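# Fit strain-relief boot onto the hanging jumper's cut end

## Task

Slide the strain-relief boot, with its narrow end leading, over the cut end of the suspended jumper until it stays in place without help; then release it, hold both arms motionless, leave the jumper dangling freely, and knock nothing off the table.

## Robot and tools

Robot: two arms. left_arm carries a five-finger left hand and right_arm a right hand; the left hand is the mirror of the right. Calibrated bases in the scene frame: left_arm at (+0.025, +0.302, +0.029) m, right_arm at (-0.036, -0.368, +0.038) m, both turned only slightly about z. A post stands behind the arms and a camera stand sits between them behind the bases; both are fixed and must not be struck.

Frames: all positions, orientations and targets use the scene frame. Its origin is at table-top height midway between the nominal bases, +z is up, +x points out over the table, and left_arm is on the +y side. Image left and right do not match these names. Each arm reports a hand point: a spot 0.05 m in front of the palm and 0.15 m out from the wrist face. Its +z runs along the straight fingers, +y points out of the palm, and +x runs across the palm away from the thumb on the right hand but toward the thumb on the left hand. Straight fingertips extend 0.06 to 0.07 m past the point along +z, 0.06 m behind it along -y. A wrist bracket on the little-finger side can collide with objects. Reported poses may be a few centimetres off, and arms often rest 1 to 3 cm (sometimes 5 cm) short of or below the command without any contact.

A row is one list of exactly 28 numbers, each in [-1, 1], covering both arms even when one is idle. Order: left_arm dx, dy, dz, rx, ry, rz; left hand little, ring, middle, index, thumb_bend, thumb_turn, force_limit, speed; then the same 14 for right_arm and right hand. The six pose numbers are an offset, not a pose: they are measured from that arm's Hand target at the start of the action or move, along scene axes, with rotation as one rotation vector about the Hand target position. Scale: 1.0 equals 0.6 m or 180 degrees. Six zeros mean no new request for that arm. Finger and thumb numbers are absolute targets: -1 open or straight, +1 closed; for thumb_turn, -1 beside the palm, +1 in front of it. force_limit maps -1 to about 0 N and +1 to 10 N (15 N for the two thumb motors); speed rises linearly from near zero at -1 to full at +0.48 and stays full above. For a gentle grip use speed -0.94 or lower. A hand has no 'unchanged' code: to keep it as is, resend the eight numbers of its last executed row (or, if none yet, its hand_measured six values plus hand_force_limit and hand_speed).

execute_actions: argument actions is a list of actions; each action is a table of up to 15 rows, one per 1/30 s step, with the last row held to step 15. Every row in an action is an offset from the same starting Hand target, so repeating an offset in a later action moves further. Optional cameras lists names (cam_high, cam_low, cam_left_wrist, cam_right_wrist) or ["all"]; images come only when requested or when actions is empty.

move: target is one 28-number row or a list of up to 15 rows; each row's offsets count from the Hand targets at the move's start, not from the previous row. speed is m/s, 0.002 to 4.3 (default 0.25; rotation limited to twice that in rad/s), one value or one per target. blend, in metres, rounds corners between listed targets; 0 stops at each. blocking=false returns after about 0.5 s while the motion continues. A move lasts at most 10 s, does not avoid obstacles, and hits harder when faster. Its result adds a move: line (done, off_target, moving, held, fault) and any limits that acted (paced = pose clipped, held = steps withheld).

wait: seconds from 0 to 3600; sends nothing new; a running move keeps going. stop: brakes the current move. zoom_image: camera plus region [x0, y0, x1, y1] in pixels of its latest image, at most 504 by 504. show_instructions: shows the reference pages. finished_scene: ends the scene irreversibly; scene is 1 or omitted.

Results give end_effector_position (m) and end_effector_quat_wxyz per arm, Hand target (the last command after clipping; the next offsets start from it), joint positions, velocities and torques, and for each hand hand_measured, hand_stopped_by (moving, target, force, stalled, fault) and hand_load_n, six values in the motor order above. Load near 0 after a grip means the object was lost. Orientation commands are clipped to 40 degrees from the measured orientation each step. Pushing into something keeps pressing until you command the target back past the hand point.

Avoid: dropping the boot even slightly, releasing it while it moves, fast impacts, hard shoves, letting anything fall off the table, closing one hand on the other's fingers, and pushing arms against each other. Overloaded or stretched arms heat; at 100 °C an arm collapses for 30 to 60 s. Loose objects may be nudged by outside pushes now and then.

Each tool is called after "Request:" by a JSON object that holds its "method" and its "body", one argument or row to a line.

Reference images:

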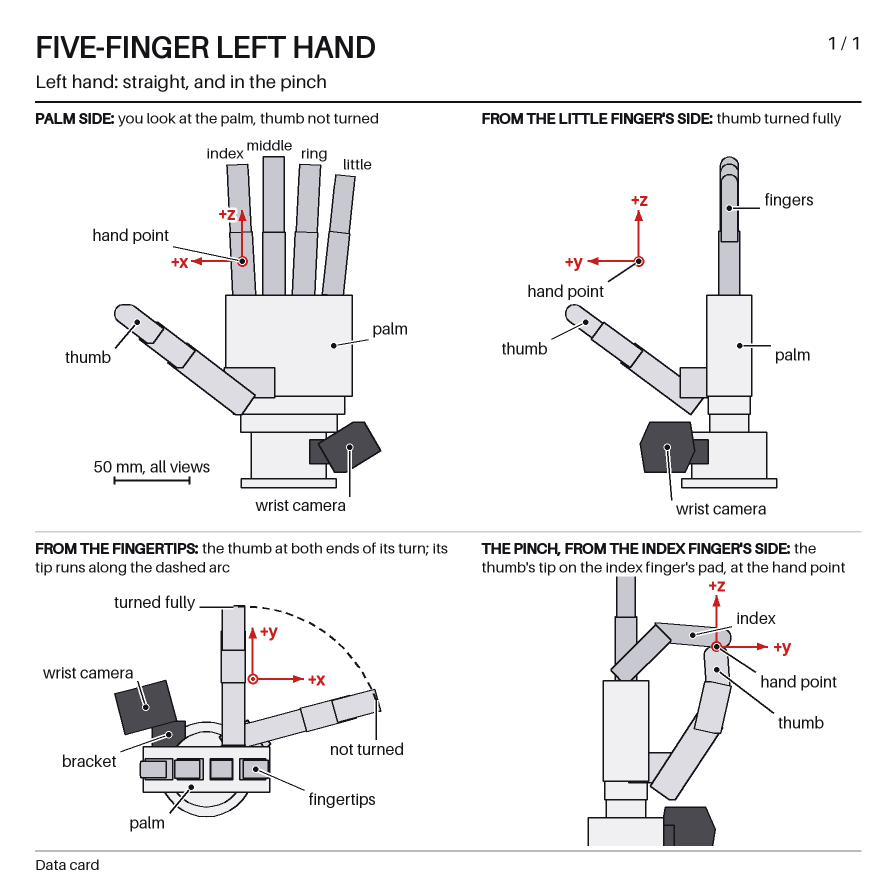

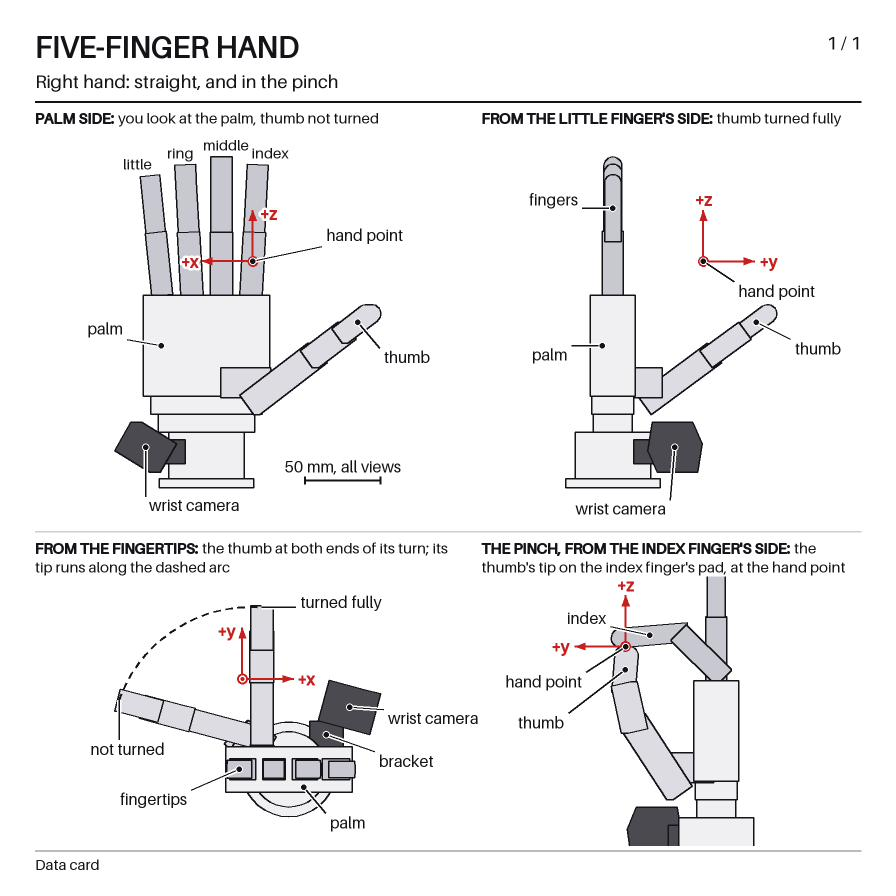

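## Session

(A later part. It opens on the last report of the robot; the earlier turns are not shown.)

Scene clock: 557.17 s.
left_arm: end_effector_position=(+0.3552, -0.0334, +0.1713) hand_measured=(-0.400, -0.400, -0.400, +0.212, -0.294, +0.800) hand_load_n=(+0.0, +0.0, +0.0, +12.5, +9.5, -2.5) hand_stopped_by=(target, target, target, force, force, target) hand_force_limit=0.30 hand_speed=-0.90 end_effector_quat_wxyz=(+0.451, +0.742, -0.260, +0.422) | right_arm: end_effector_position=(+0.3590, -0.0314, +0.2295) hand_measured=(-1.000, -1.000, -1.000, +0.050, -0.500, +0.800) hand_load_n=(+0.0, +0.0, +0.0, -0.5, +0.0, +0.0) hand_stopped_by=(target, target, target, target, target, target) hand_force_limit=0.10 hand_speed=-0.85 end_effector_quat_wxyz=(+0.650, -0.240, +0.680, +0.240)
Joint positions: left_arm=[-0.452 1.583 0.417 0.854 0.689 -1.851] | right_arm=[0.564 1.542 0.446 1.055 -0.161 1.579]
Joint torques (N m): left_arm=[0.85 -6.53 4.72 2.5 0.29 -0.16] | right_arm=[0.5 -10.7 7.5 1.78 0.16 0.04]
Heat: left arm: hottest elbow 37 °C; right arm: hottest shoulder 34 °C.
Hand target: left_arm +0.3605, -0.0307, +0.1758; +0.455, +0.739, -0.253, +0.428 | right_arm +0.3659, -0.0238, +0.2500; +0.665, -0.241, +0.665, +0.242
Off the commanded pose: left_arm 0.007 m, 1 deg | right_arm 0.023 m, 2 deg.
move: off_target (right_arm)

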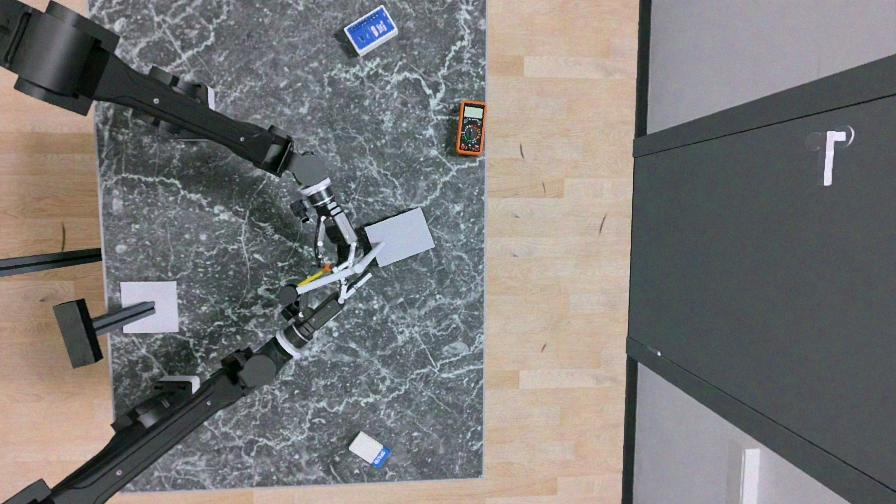

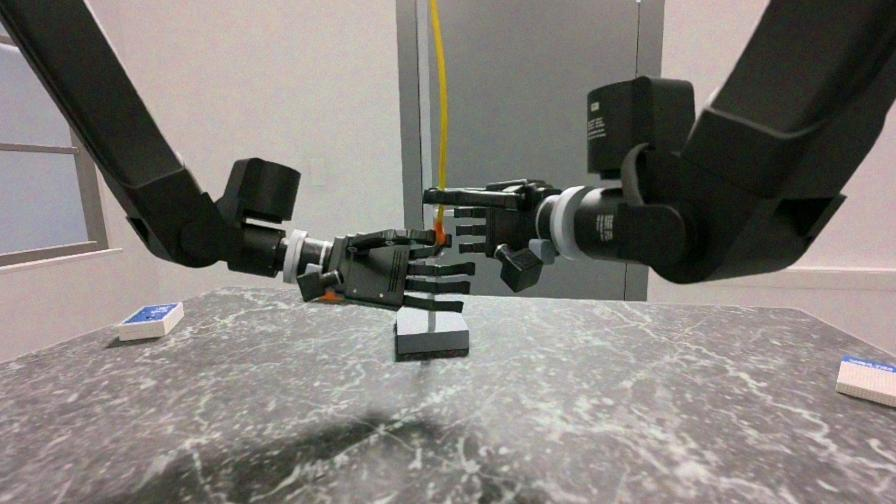

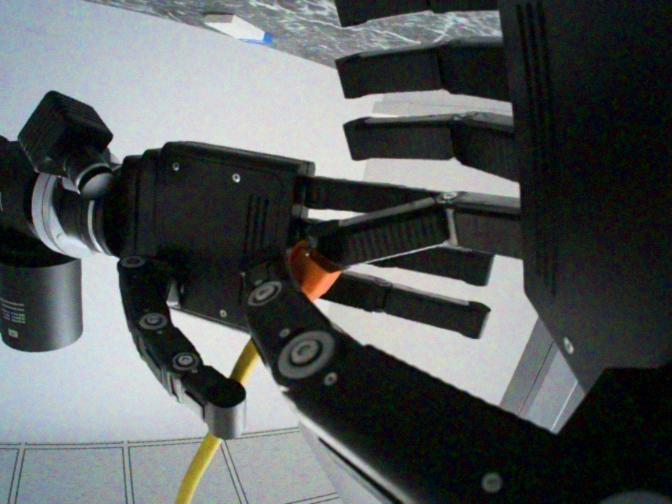

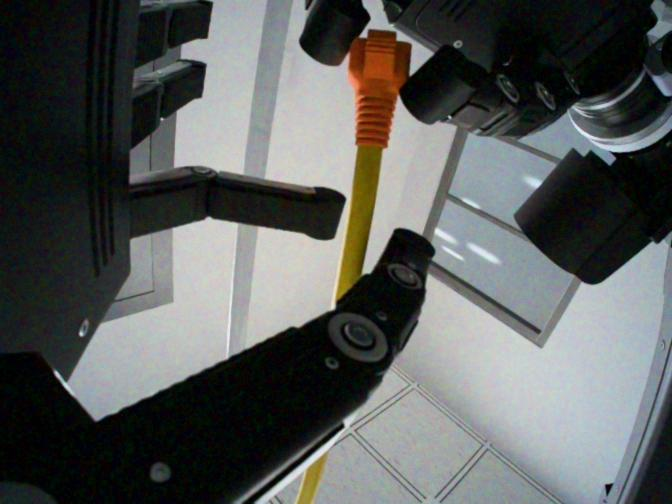

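Request:
{"method": "move", "body": {
  "target": [0.0,-0.0025,-0.013,0,0,0,-0.4,-0.4,-0.4,0.5,-0.2,0.8,0.3,-0.9,0.0,0.0,0.018,0,0,0,-1,-1,-1,0.05,-0.5,0.8,0.1,-0.85],
  "speed": 0.04,
  "cameras": ["all"]
}}

Request:
{"method": "zoom_image", "body": {
  "camera": "cam_right_wrist",
  "region": [260, 0, 500, 260]
}}

Request:
{"method": "zoom_image", "body": {
  "camera": "cam_low",
  "region": [400, 0, 500, 250]
}}

Request:
{"method": "zoom_image", "body": {
  "camera": "cam_high",
  "region": [280, 250, 340, 310]
}}

Scene clock: 560.10 s.
left_arm: end_effector_position=(+0.3560, -0.0337, +0.1631) hand_measured=(-0.400, -0.400, -0.400, +0.212, -0.294, +0.800) hand_load_n=(+0.5, +0.0, +0.0, +12.5, +9.5, -2.0) hand_stopped_by=(target, target, target, force, force, target) hand_force_limit=0.30 hand_speed=-0.90 end_effector_quat_wxyz=(+0.452, +0.743, -0.259, +0.420) | right_arm: end_effector_position=(+0.3589, -0.0315, +0.2401) hand_measured=(-1.000, -1.000, -1.000, +0.050, -0.500, +0.800) hand_load_n=(+0.0, +0.0, +0.0, +0.0, +0.0, +0.0) hand_stopped_by=(target, target, target, target, target, target) hand_force_limit=0.10 hand_speed=-0.85 end_effector_quat_wxyz=(+0.650, -0.240, +0.680, +0.240)
Joint positions: left_arm=[-0.452 1.618 0.417 0.887 0.689 -1.853] | right_arm=[0.564 1.501 0.452 1.009 -0.161 1.579]
Joint torques (N m): left_arm=[0.44 -7 4.48 2.63 0.13 -0.16] | right_arm=[0.03 -9.99 7.95 1.87 0.17 0.03]
Heat: left arm: hottest elbow 37 °C; right arm: hottest elbow 34 °C.
Hand target: left_arm +0.3605, -0.0322, +0.1679; +0.455, +0.739, -0.253, +0.427 | right_arm +0.3660, -0.0238, +0.2609; +0.665, -0.241, +0.665, +0.242
Off the commanded pose: left_arm 0.007 m, 1 deg | right_arm 0.023 m, 2 deg.
move: off_target (right_arm)

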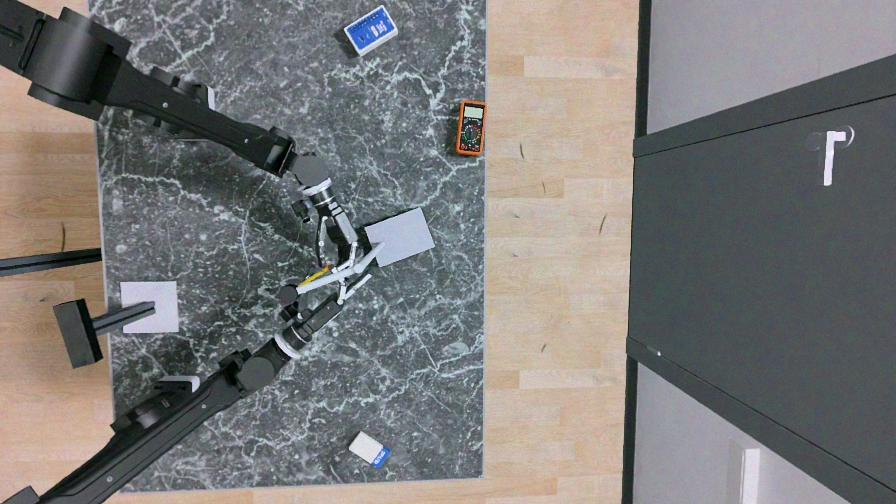

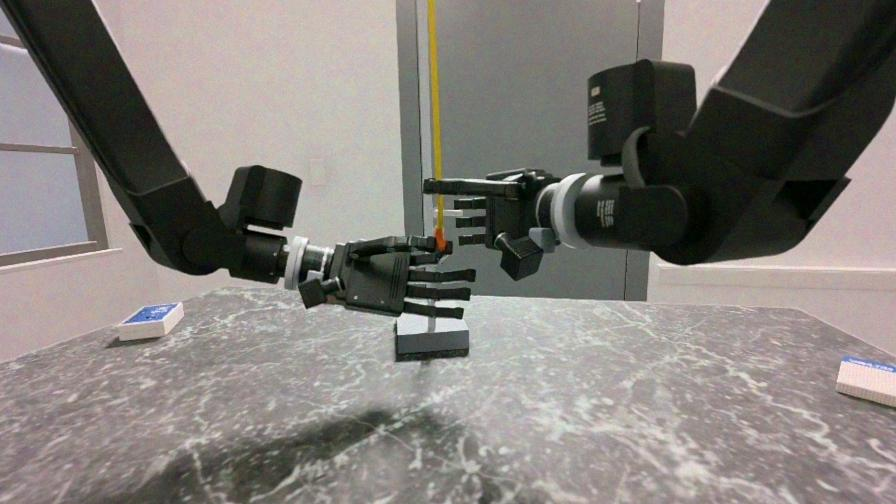

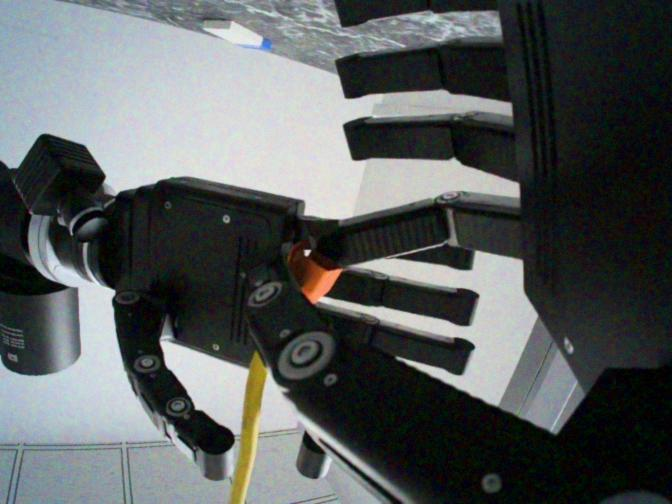

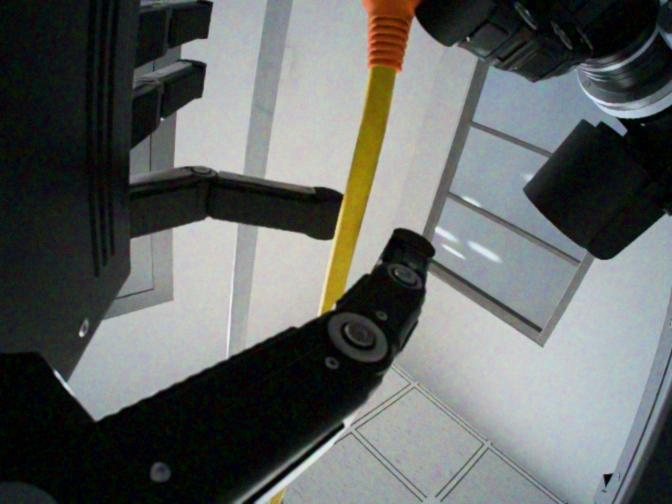

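Scaled by 1.938 from the camera's image (finer frame: 960x720).

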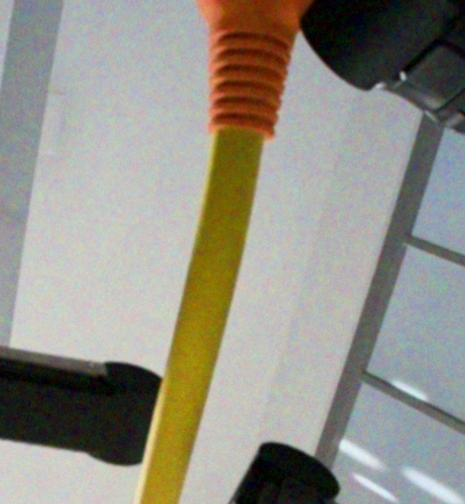

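Scaled by 2.016.

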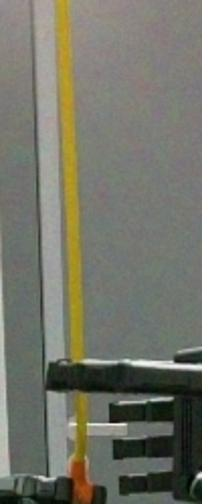

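Scaled by 8.400.

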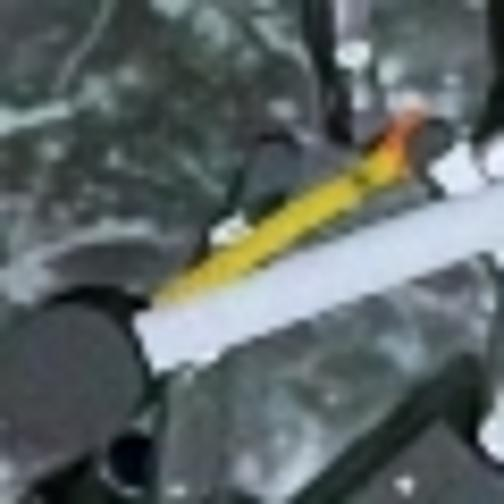

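Request:
{"method": "move", "body": {
  "target": [0.0,0.0,0.0,0,0,0,-0.4,-0.4,-0.4,0.5,-0.2,0.8,0.3,-0.9,0.0,0.0,0.0,0,0,0,-1,-1,0.7,0.7,-0.15,0.8,0.5,-0.92],
  "speed": 0.04,
  "cameras": ["all"]
}}

Request:
{"method": "zoom_image", "body": {
  "camera": "cam_right_wrist",
  "region": [200, 0, 500, 300]
}}

Request:
{"method": "zoom_image", "body": {
  "camera": "cam_low",
  "region": [400, 0, 500, 250]
}}

Scene clock: 567.33 s.
left_arm: end_effector_position=(+0.3561, -0.0337, +0.1636) hand_measured=(-0.400, -0.400, -0.400, +0.212, -0.294, +0.800) hand_load_n=(+0.0, +0.0, +0.0, +12.5, +9.5, -2.0) hand_stopped_by=(target, target, target, force, force, target) hand_force_limit=0.30 hand_speed=-0.90 end_effector_quat_wxyz=(+0.452, +0.743, -0.259, +0.421) | right_arm: end_effector_position=(+0.3589, -0.0315, +0.2401) hand_measured=(-1.000, -1.000, +0.100, +0.376, -0.296, +0.800) hand_load_n=(+0.0, +0.0, +0.0, +13.0, +10.5, -1.0) hand_stopped_by=(target, target, moving, force, force, target) hand_force_limit=0.50 hand_speed=-0.92 end_effector_quat_wxyz=(+0.650, -0.240, +0.680, +0.240)
Joint positions: left_arm=[-0.452 1.618 0.417 0.889 0.689 -1.854] | right_arm=[0.564 1.501 0.452 1.009 -0.161 1.579]
Joint torques (N m): left_arm=[0.44 -6.71 4.46 2.55 0.13 -0.15] | right_arm=[0.15 -10.11 7.87 1.7 0.12 0.02]
Heat: left arm: hottest elbow 36 °C; right arm: hottest shoulder 34 °C.
Hand target: left_arm +0.3605, -0.0322, +0.1679; +0.455, +0.739, -0.253, +0.427 | right_arm +0.3660, -0.0238, +0.2609; +0.665, -0.242, +0.664, +0.242
Off the commanded pose: left_arm 0.006 m, 1 deg | right_arm 0.023 m, 2 deg.
move: moving (right_arm; no rest 5 s after the move's start)

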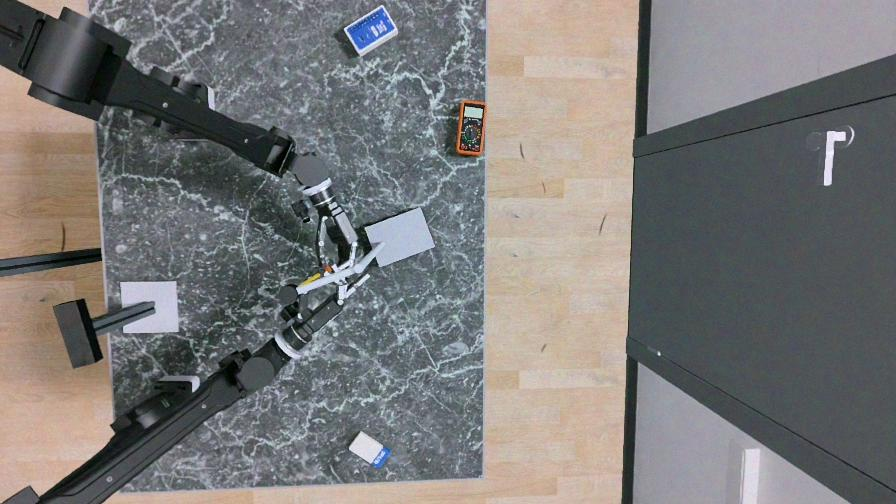

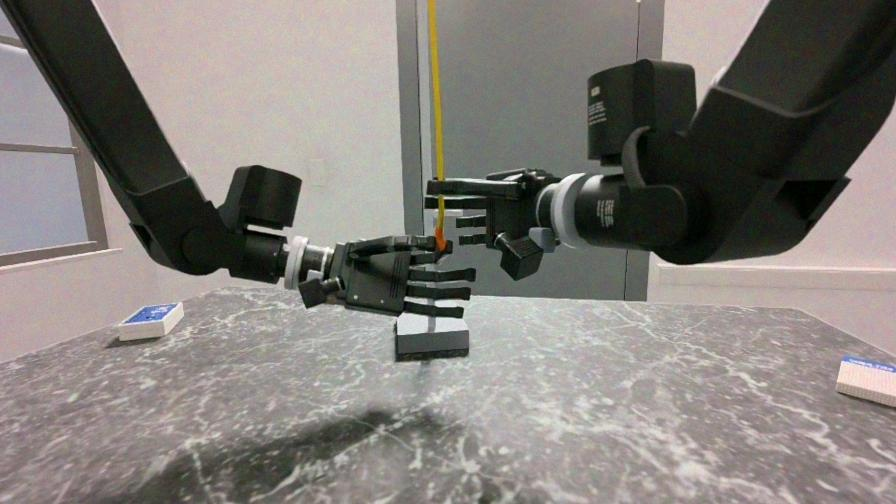

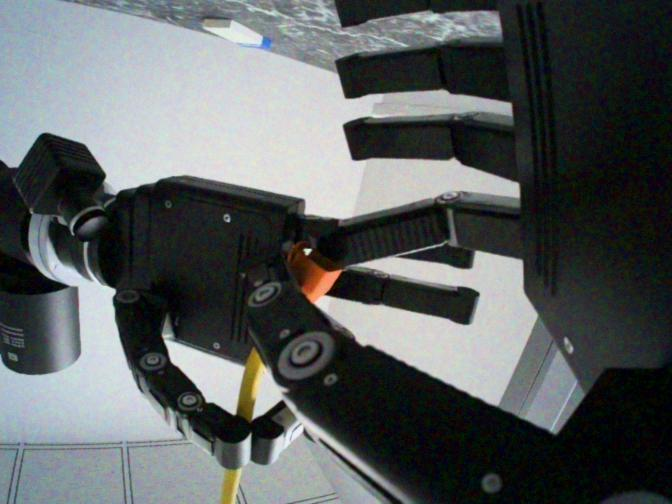

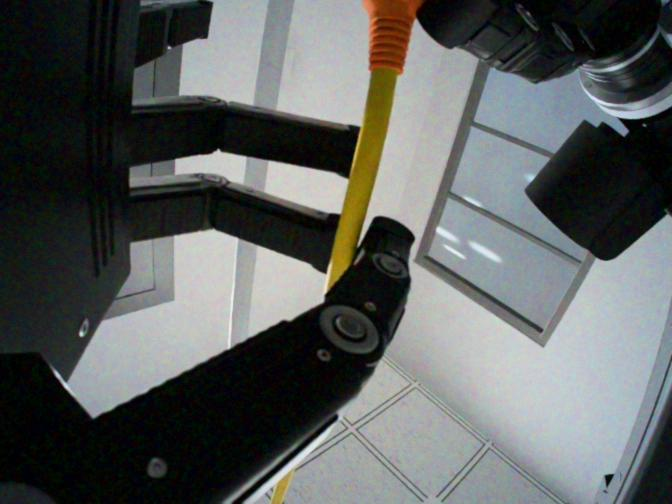

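Scaled by 1.680 from the camera's image (finer frame: 960x720).

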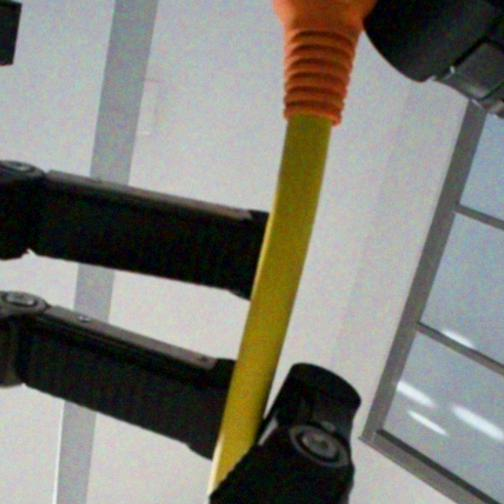

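Scaled by 2.016.

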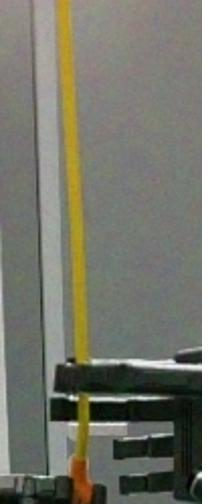

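Request:
{"method": "wait", "body": {
  "seconds": 3,
  "cameras": ["cam_right_wrist"]
}}

Request:
{"method": "zoom_image", "body": {
  "camera": "cam_right_wrist",
  "region": [200, 0, 500, 300]
}}

Scene clock: 570.80 s.
left_arm: end_effector_position=(+0.3556, -0.0339, +0.1649) hand_measured=(-0.400, -0.400, -0.400, +0.212, -0.294, +0.800) hand_load_n=(+0.0, +0.0, +0.0, +11.0, +11.0, -1.5) hand_stopped_by=(target, target, target, force, force, target) hand_force_limit=0.30 hand_speed=-0.90 end_effector_quat_wxyz=(+0.453, +0.740, -0.260, +0.423) | right_arm: end_effector_position=(+0.3593, -0.0315, +0.2400) hand_measured=(-1.000, -1.000, +0.420, +0.376, -0.296, +0.800) hand_load_n=(+0.0, +0.0, +7.0, +9.0, +10.5, -1.0) hand_stopped_by=(target, target, force, force, force, target) hand_force_limit=0.50 hand_speed=-0.92 end_effector_quat_wxyz=(+0.650, -0.240, +0.680, +0.240)
Joint positions: left_arm=[-0.452 1.618 0.417 0.896 0.692 -1.854] | right_arm=[0.564 1.501 0.452 1.008 -0.16 1.579]
Joint torques (N m): left_arm=[0.44 -6.89 4.48 2.25 0.03 -0.17] | right_arm=[0.09 -9.93 7.86 1.69 0.1 0.05]
Heat: left arm: hottest elbow 36 °C; right arm: hottest elbow 35 °C.
Hand target: left_arm +0.3605, -0.0322, +0.1679; +0.455, +0.739, -0.253, +0.427 | right_arm +0.3660, -0.0238, +0.2608; +0.664, -0.241, +0.665, +0.242
Off the commanded pose: left_arm 0.006 m, 1 deg | right_arm 0.023 m, 3 deg.
wait: 3.00 s; at rest by 1.10 s

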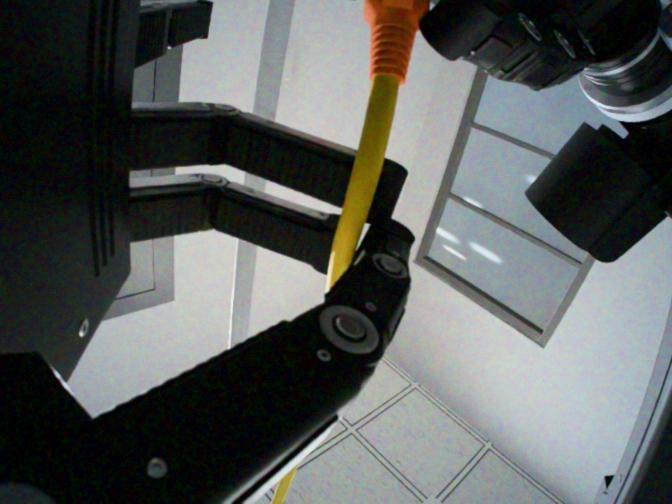

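Scaled by 1.680 from the camera's image (finer frame: 960x720).

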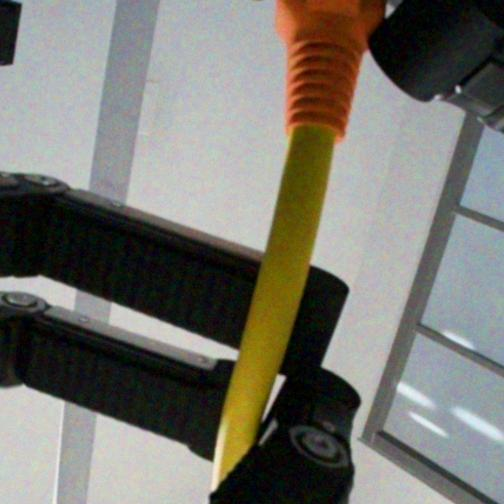

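Request:
{"method": "move", "body": {
  "target": [0.0,0.0,0.01,0,0,0,-0.4,-0.4,-0.4,0.5,-0.2,0.8,0.3,-0.9,0.0,0.0,-0.033,0,0,0,-1,-1,0.7,0.7,-0.15,0.8,0.5,-0.92],
  "speed": 0.03,
  "cameras": ["all"]
}}

Request:
{"method": "zoom_image", "body": {
  "camera": "cam_right_wrist",
  "region": [200, 0, 500, 300]
}}

Request:
{"method": "zoom_image", "body": {
  "camera": "cam_low",
  "region": [400, 0, 500, 250]
}}

Scene clock: 572.97 s.
left_arm: end_effector_position=(+0.3558, -0.0338, +0.1653) hand_measured=(-0.400, -0.400, -0.400, +0.212, -0.294, +0.800) hand_load_n=(+0.0, +0.0, +0.0, +12.0, +10.0, -2.0) hand_stopped_by=(target, target, target, force, force, target) hand_force_limit=0.30 hand_speed=-0.90 end_effector_quat_wxyz=(+0.453, +0.740, -0.260, +0.423) | right_arm: end_effector_position=(+0.3608, -0.0306, +0.2392) hand_measured=(-1.000, -1.000, +0.420, +0.376, -0.296, +0.800) hand_load_n=(+0.0, +0.0, +5.0, +10.0, +10.5, -0.5) hand_stopped_by=(target, target, force, force, force, target) hand_force_limit=0.50 hand_speed=-0.92 end_effector_quat_wxyz=(+0.659, -0.238, +0.671, +0.242)
Joint positions: left_arm=[-0.452 1.617 0.417 0.896 0.691 -1.854] | right_arm=[0.564 1.537 0.454 1.069 -0.16 1.579]
Joint torques (N m): left_arm=[0.56 -8.35 4.6 1.18 0.05 -0.17] | right_arm=[0.79 -7.53 6.63 2.67 0.11 0.05]
Heat: left arm: hottest elbow 36 °C; right arm: hottest elbow 35 °C.
Hand target: left_arm +0.3605, -0.0322, +0.1739; +0.455, +0.739, -0.253, +0.428 | right_arm +0.3660, -0.0238, +0.2409; +0.664, -0.241, +0.665, +0.242
Off the commanded pose: left_arm 0.010 m, 1 deg | right_arm 0.009 m, 1 deg.
move: done

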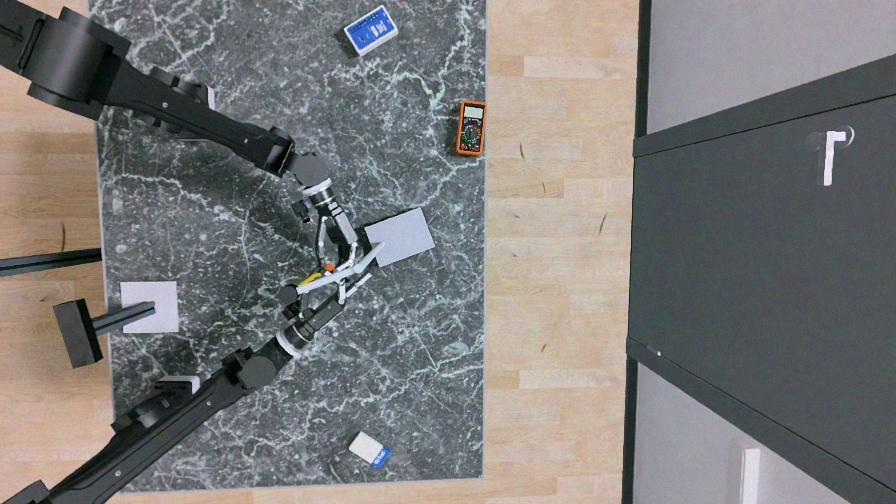

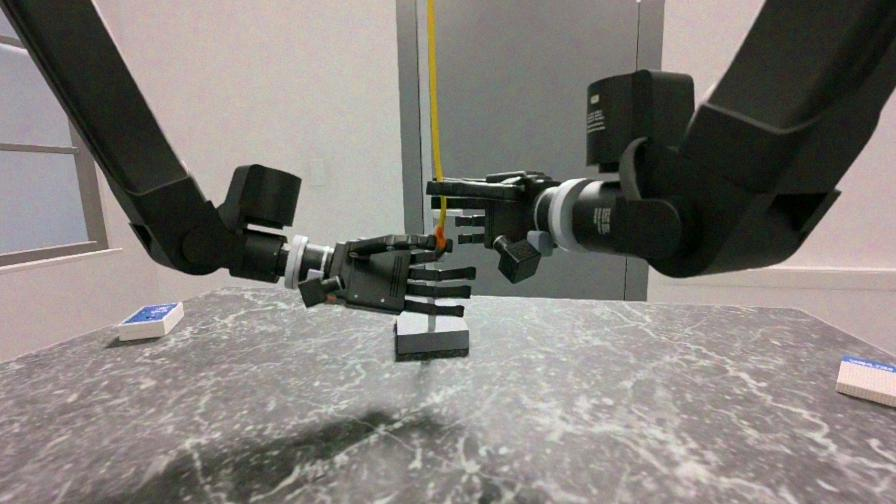

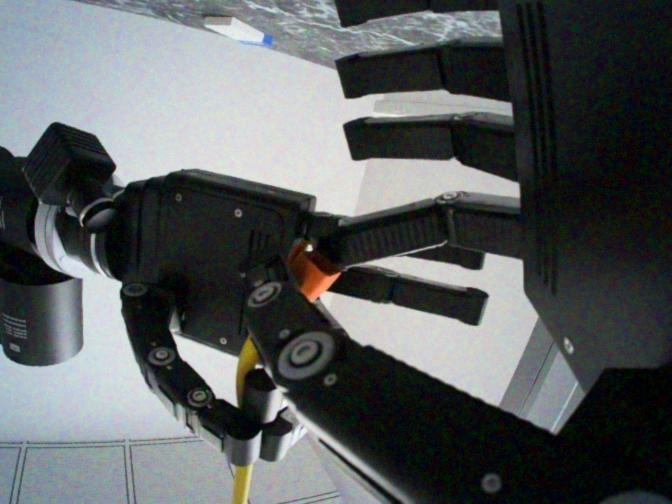

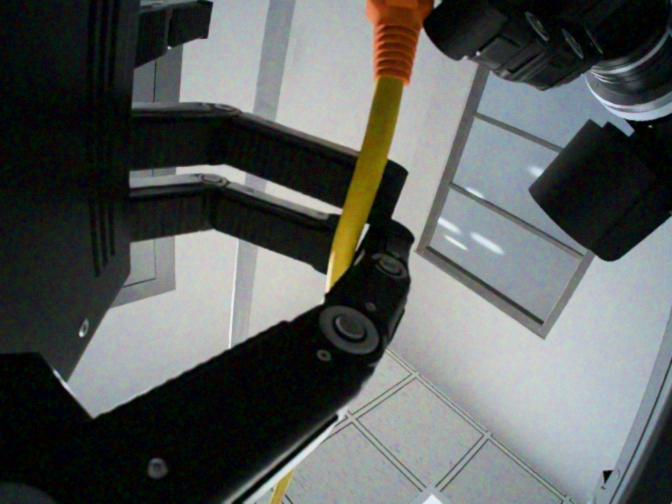

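Scaled by 1.680 from the camera's image (finer frame: 960x720).

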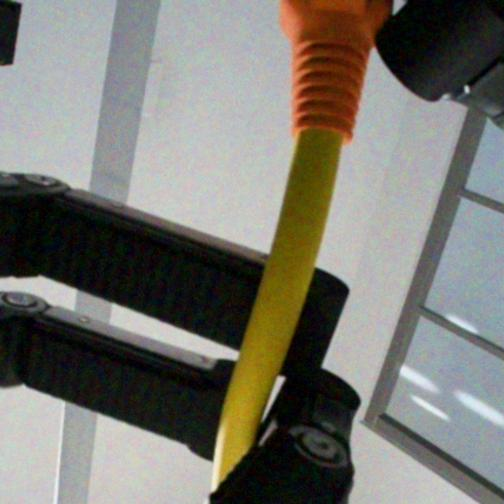

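Scaled by 2.016.

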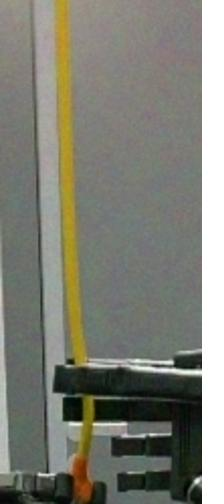

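Request:
{"method": "move", "body": {
  "target": [0.0,0.0,0.0,0,0,0,-0.4,-0.4,-0.4,0.5,-0.2,0.8,0.3,-0.9,0.01,0.009,-0.01,0,0,0,-1,-1,0.7,0.7,-0.15,0.8,0.5,-0.92],
  "speed": 0.03,
  "cameras": ["all"]
}}

Request:
{"method": "zoom_image", "body": {
  "camera": "cam_right_wrist",
  "region": [200, 0, 500, 300]
}}

Request:
{"method": "zoom_image", "body": {
  "camera": "cam_low",
  "region": [400, 0, 500, 250]
}}

Scene clock: 575.47 s.
left_arm: end_effector_position=(+0.3563, -0.0337, +0.1642) hand_measured=(-0.400, -0.400, -0.400, +0.212, -0.294, +0.800) hand_load_n=(+0.0, +0.0, +0.0, +12.5, +9.5, -2.0) hand_stopped_by=(target, target, target, force, force, target) hand_force_limit=0.30 hand_speed=-0.90 end_effector_quat_wxyz=(+0.452, +0.742, -0.259, +0.422) | right_arm: end_effector_position=(+0.3673, -0.0251, +0.2392) hand_measured=(-1.000, -1.000, +0.420, +0.376, -0.296, +0.800) hand_load_n=(+0.0, +0.0, +2.5, +10.5, +10.0, +0.0) hand_stopped_by=(target, target, force, force, force, target) hand_force_limit=0.50 hand_speed=-0.92 end_effector_quat_wxyz=(+0.664, -0.237, +0.666, +0.243)
Joint positions: left_arm=[-0.452 1.617 0.417 0.891 0.688 -1.854] | right_arm=[0.568 1.57 0.477 1.094 -0.158 1.58]
Joint torques (N m): left_arm=[0.38 -8.59 4.57 1.43 0.17 -0.15] | right_arm=[0.5 -6.83 6.41 2.52 0.25 -0.02]
Heat: left arm: hottest elbow 36 °C; right arm: hottest elbow 35 °C.
Hand target: left_arm +0.3605, -0.0322, +0.1740; +0.455, +0.739, -0.253, +0.428 | right_arm +0.3720, -0.0184, +0.2352; +0.665, -0.241, +0.664, +0.242
Off the commanded pose: left_arm 0.011 m, 1 deg | right_arm 0.009 m, 1 deg.
move: done

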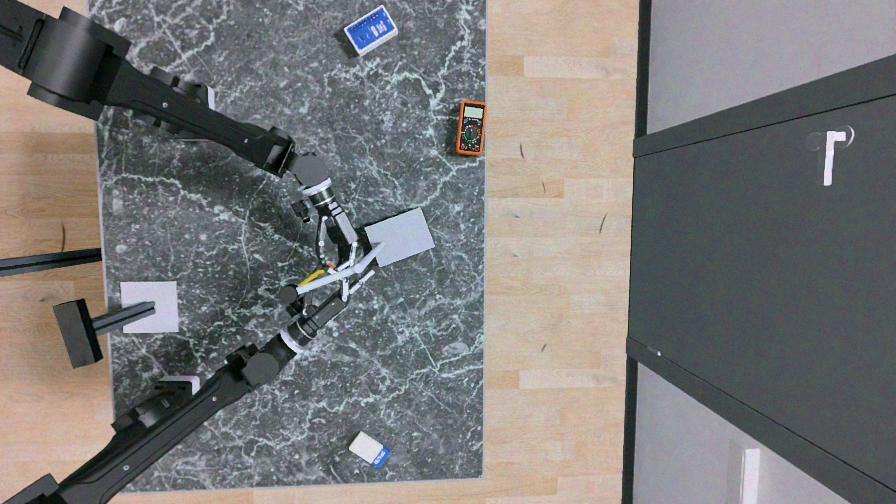

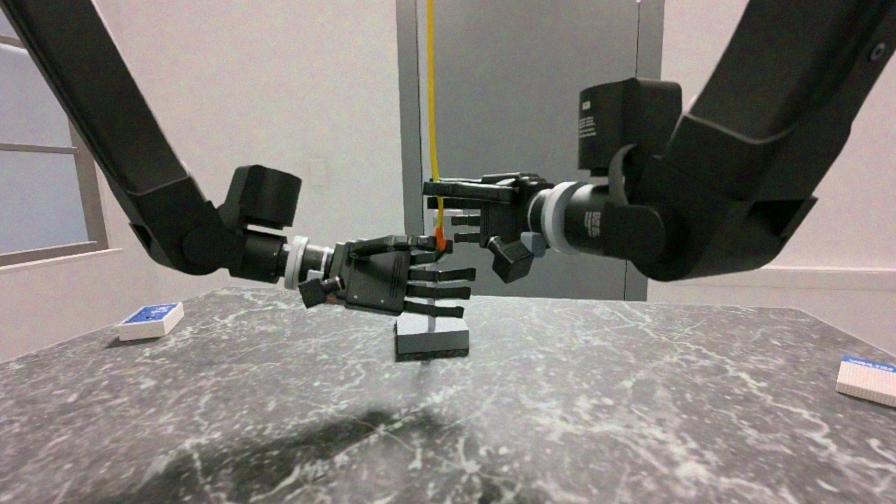

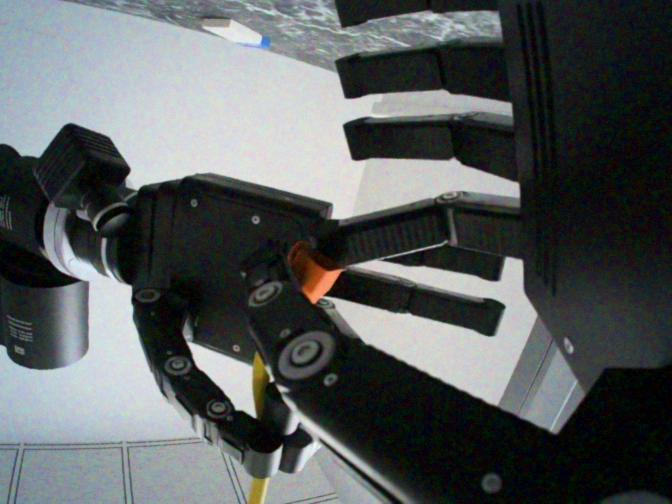

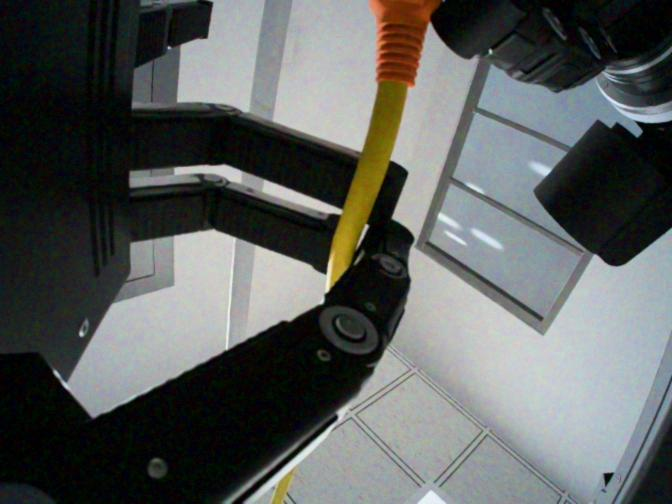

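Scaled by 1.680 from the camera's image (finer frame: 960x720).

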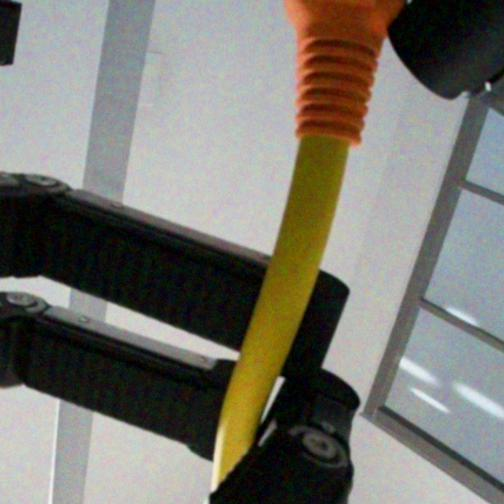

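Scaled by 2.016.

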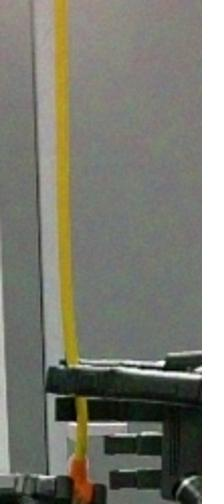

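Request:
{"method": "move", "body": {
  "target": [0.0,0.0,0.0,0,0,0,-0.4,-0.4,-0.4,0.5,-0.2,0.8,0.3,-0.9,-0.0183,-0.005,0.0,0,0,0,-1,-1,0.7,0.7,-0.15,0.8,0.5,-0.92],
  "speed": 0.03,
  "cameras": ["all"]
}}

Request:
{"method": "zoom_image", "body": {
  "camera": "cam_right_wrist",
  "region": [200, 0, 500, 300]
}}

Request:
{"method": "zoom_image", "body": {
  "camera": "cam_low",
  "region": [400, 0, 500, 250]
}}

Request:
{"method": "zoom_image", "body": {
  "camera": "cam_left_wrist",
  "region": [160, 200, 464, 504]
}}

Scene clock: 578.87 s.
left_arm: end_effector_position=(+0.3563, -0.0337, +0.1642) hand_measured=(-0.400, -0.400, -0.400, +0.212, -0.294, +0.800) hand_load_n=(+0.0, +0.0, +0.0, +12.5, +9.5, -2.0) hand_stopped_by=(target, target, target, force, force, target) hand_force_limit=0.30 hand_speed=-0.90 end_effector_quat_wxyz=(+0.452, +0.742, -0.259, +0.422) | right_arm: end_effector_position=(+0.3661, -0.0229, +0.2397) hand_measured=(-1.000, -1.000, +0.420, +0.376, -0.296, +0.800) hand_load_n=(+0.0, +0.0, +2.5, +10.5, +9.5, +0.0) hand_stopped_by=(target, target, force, force, force, target) hand_force_limit=0.50 hand_speed=-0.92 end_effector_quat_wxyz=(+0.665, -0.237, +0.665, +0.243)
Joint positions: left_arm=[-0.452 1.617 0.417 0.891 0.688 -1.854] | right_arm=[0.576 1.57 0.477 1.096 -0.148 1.58]
Joint torques (N m): left_arm=[0.56 -8.41 4.56 1.4 0.18 -0.16] | right_arm=[0.62 -9.17 4.12 2.7 0.17 0.03]
Heat: left arm: hottest elbow 36 °C; right arm: hottest elbow 35 °C.
Hand target: left_arm +0.3605, -0.0322, +0.1740; +0.455, +0.739, -0.253, +0.428 | right_arm +0.3611, -0.0214, +0.2352; +0.665, -0.241, +0.664, +0.242
Off the commanded pose: left_arm 0.011 m, 1 deg | right_arm 0.007 m, 1 deg.
move: done

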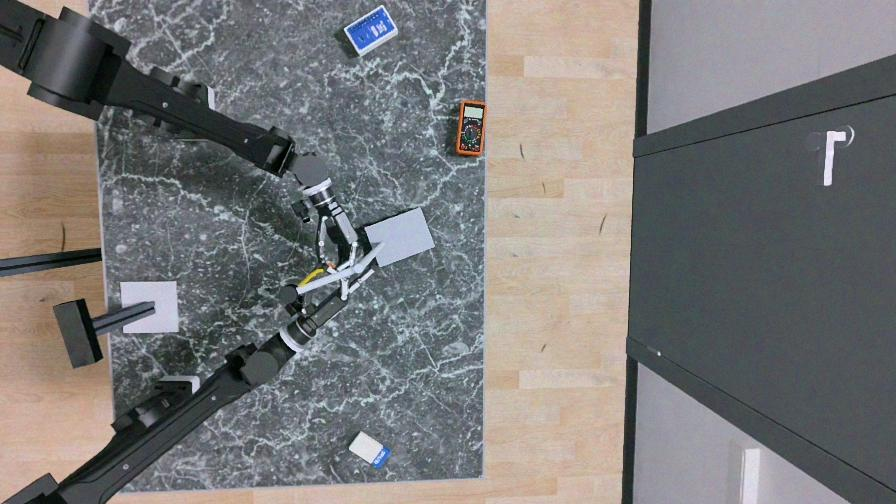

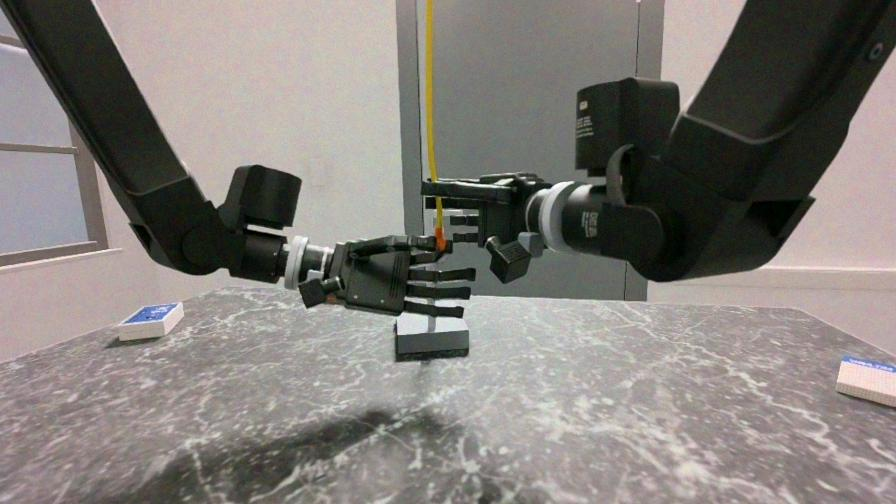

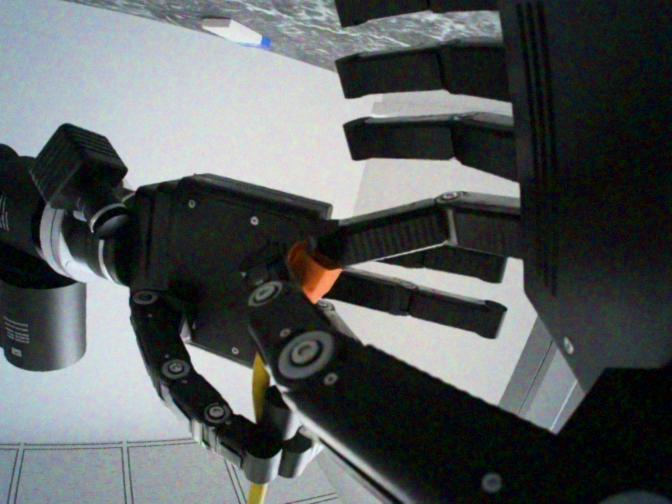

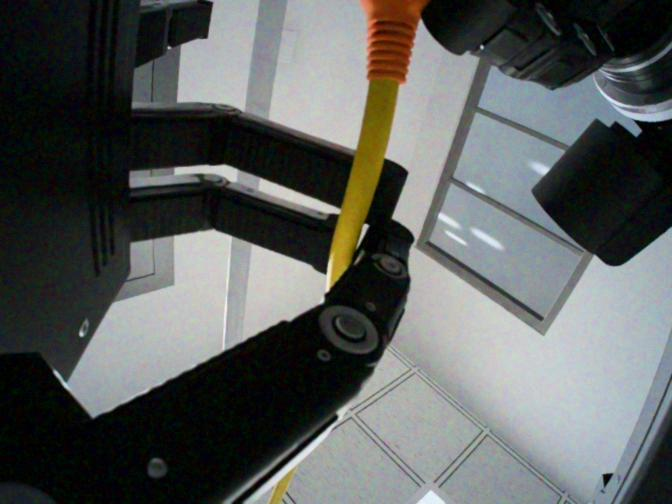

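Scaled by 1.680 from the camera's image (finer frame: 960x720).

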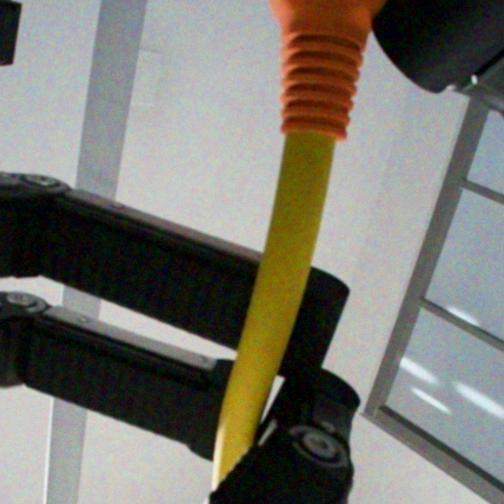

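Scaled by 2.016.

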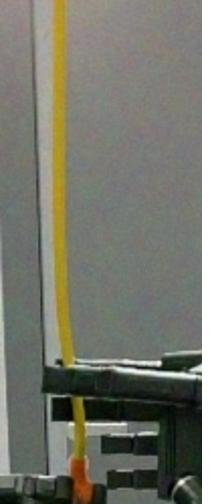

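Scaled by 1.658 from the camera's image (finer frame: 960x720).

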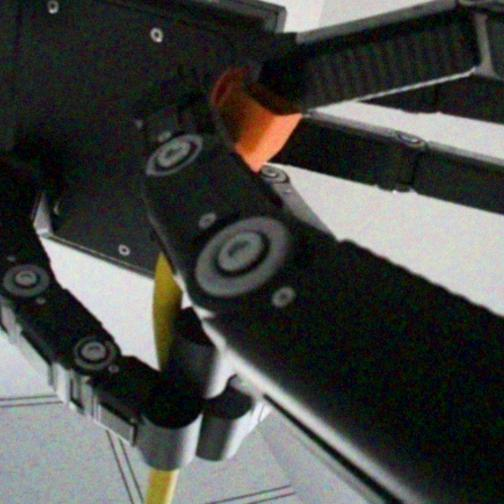

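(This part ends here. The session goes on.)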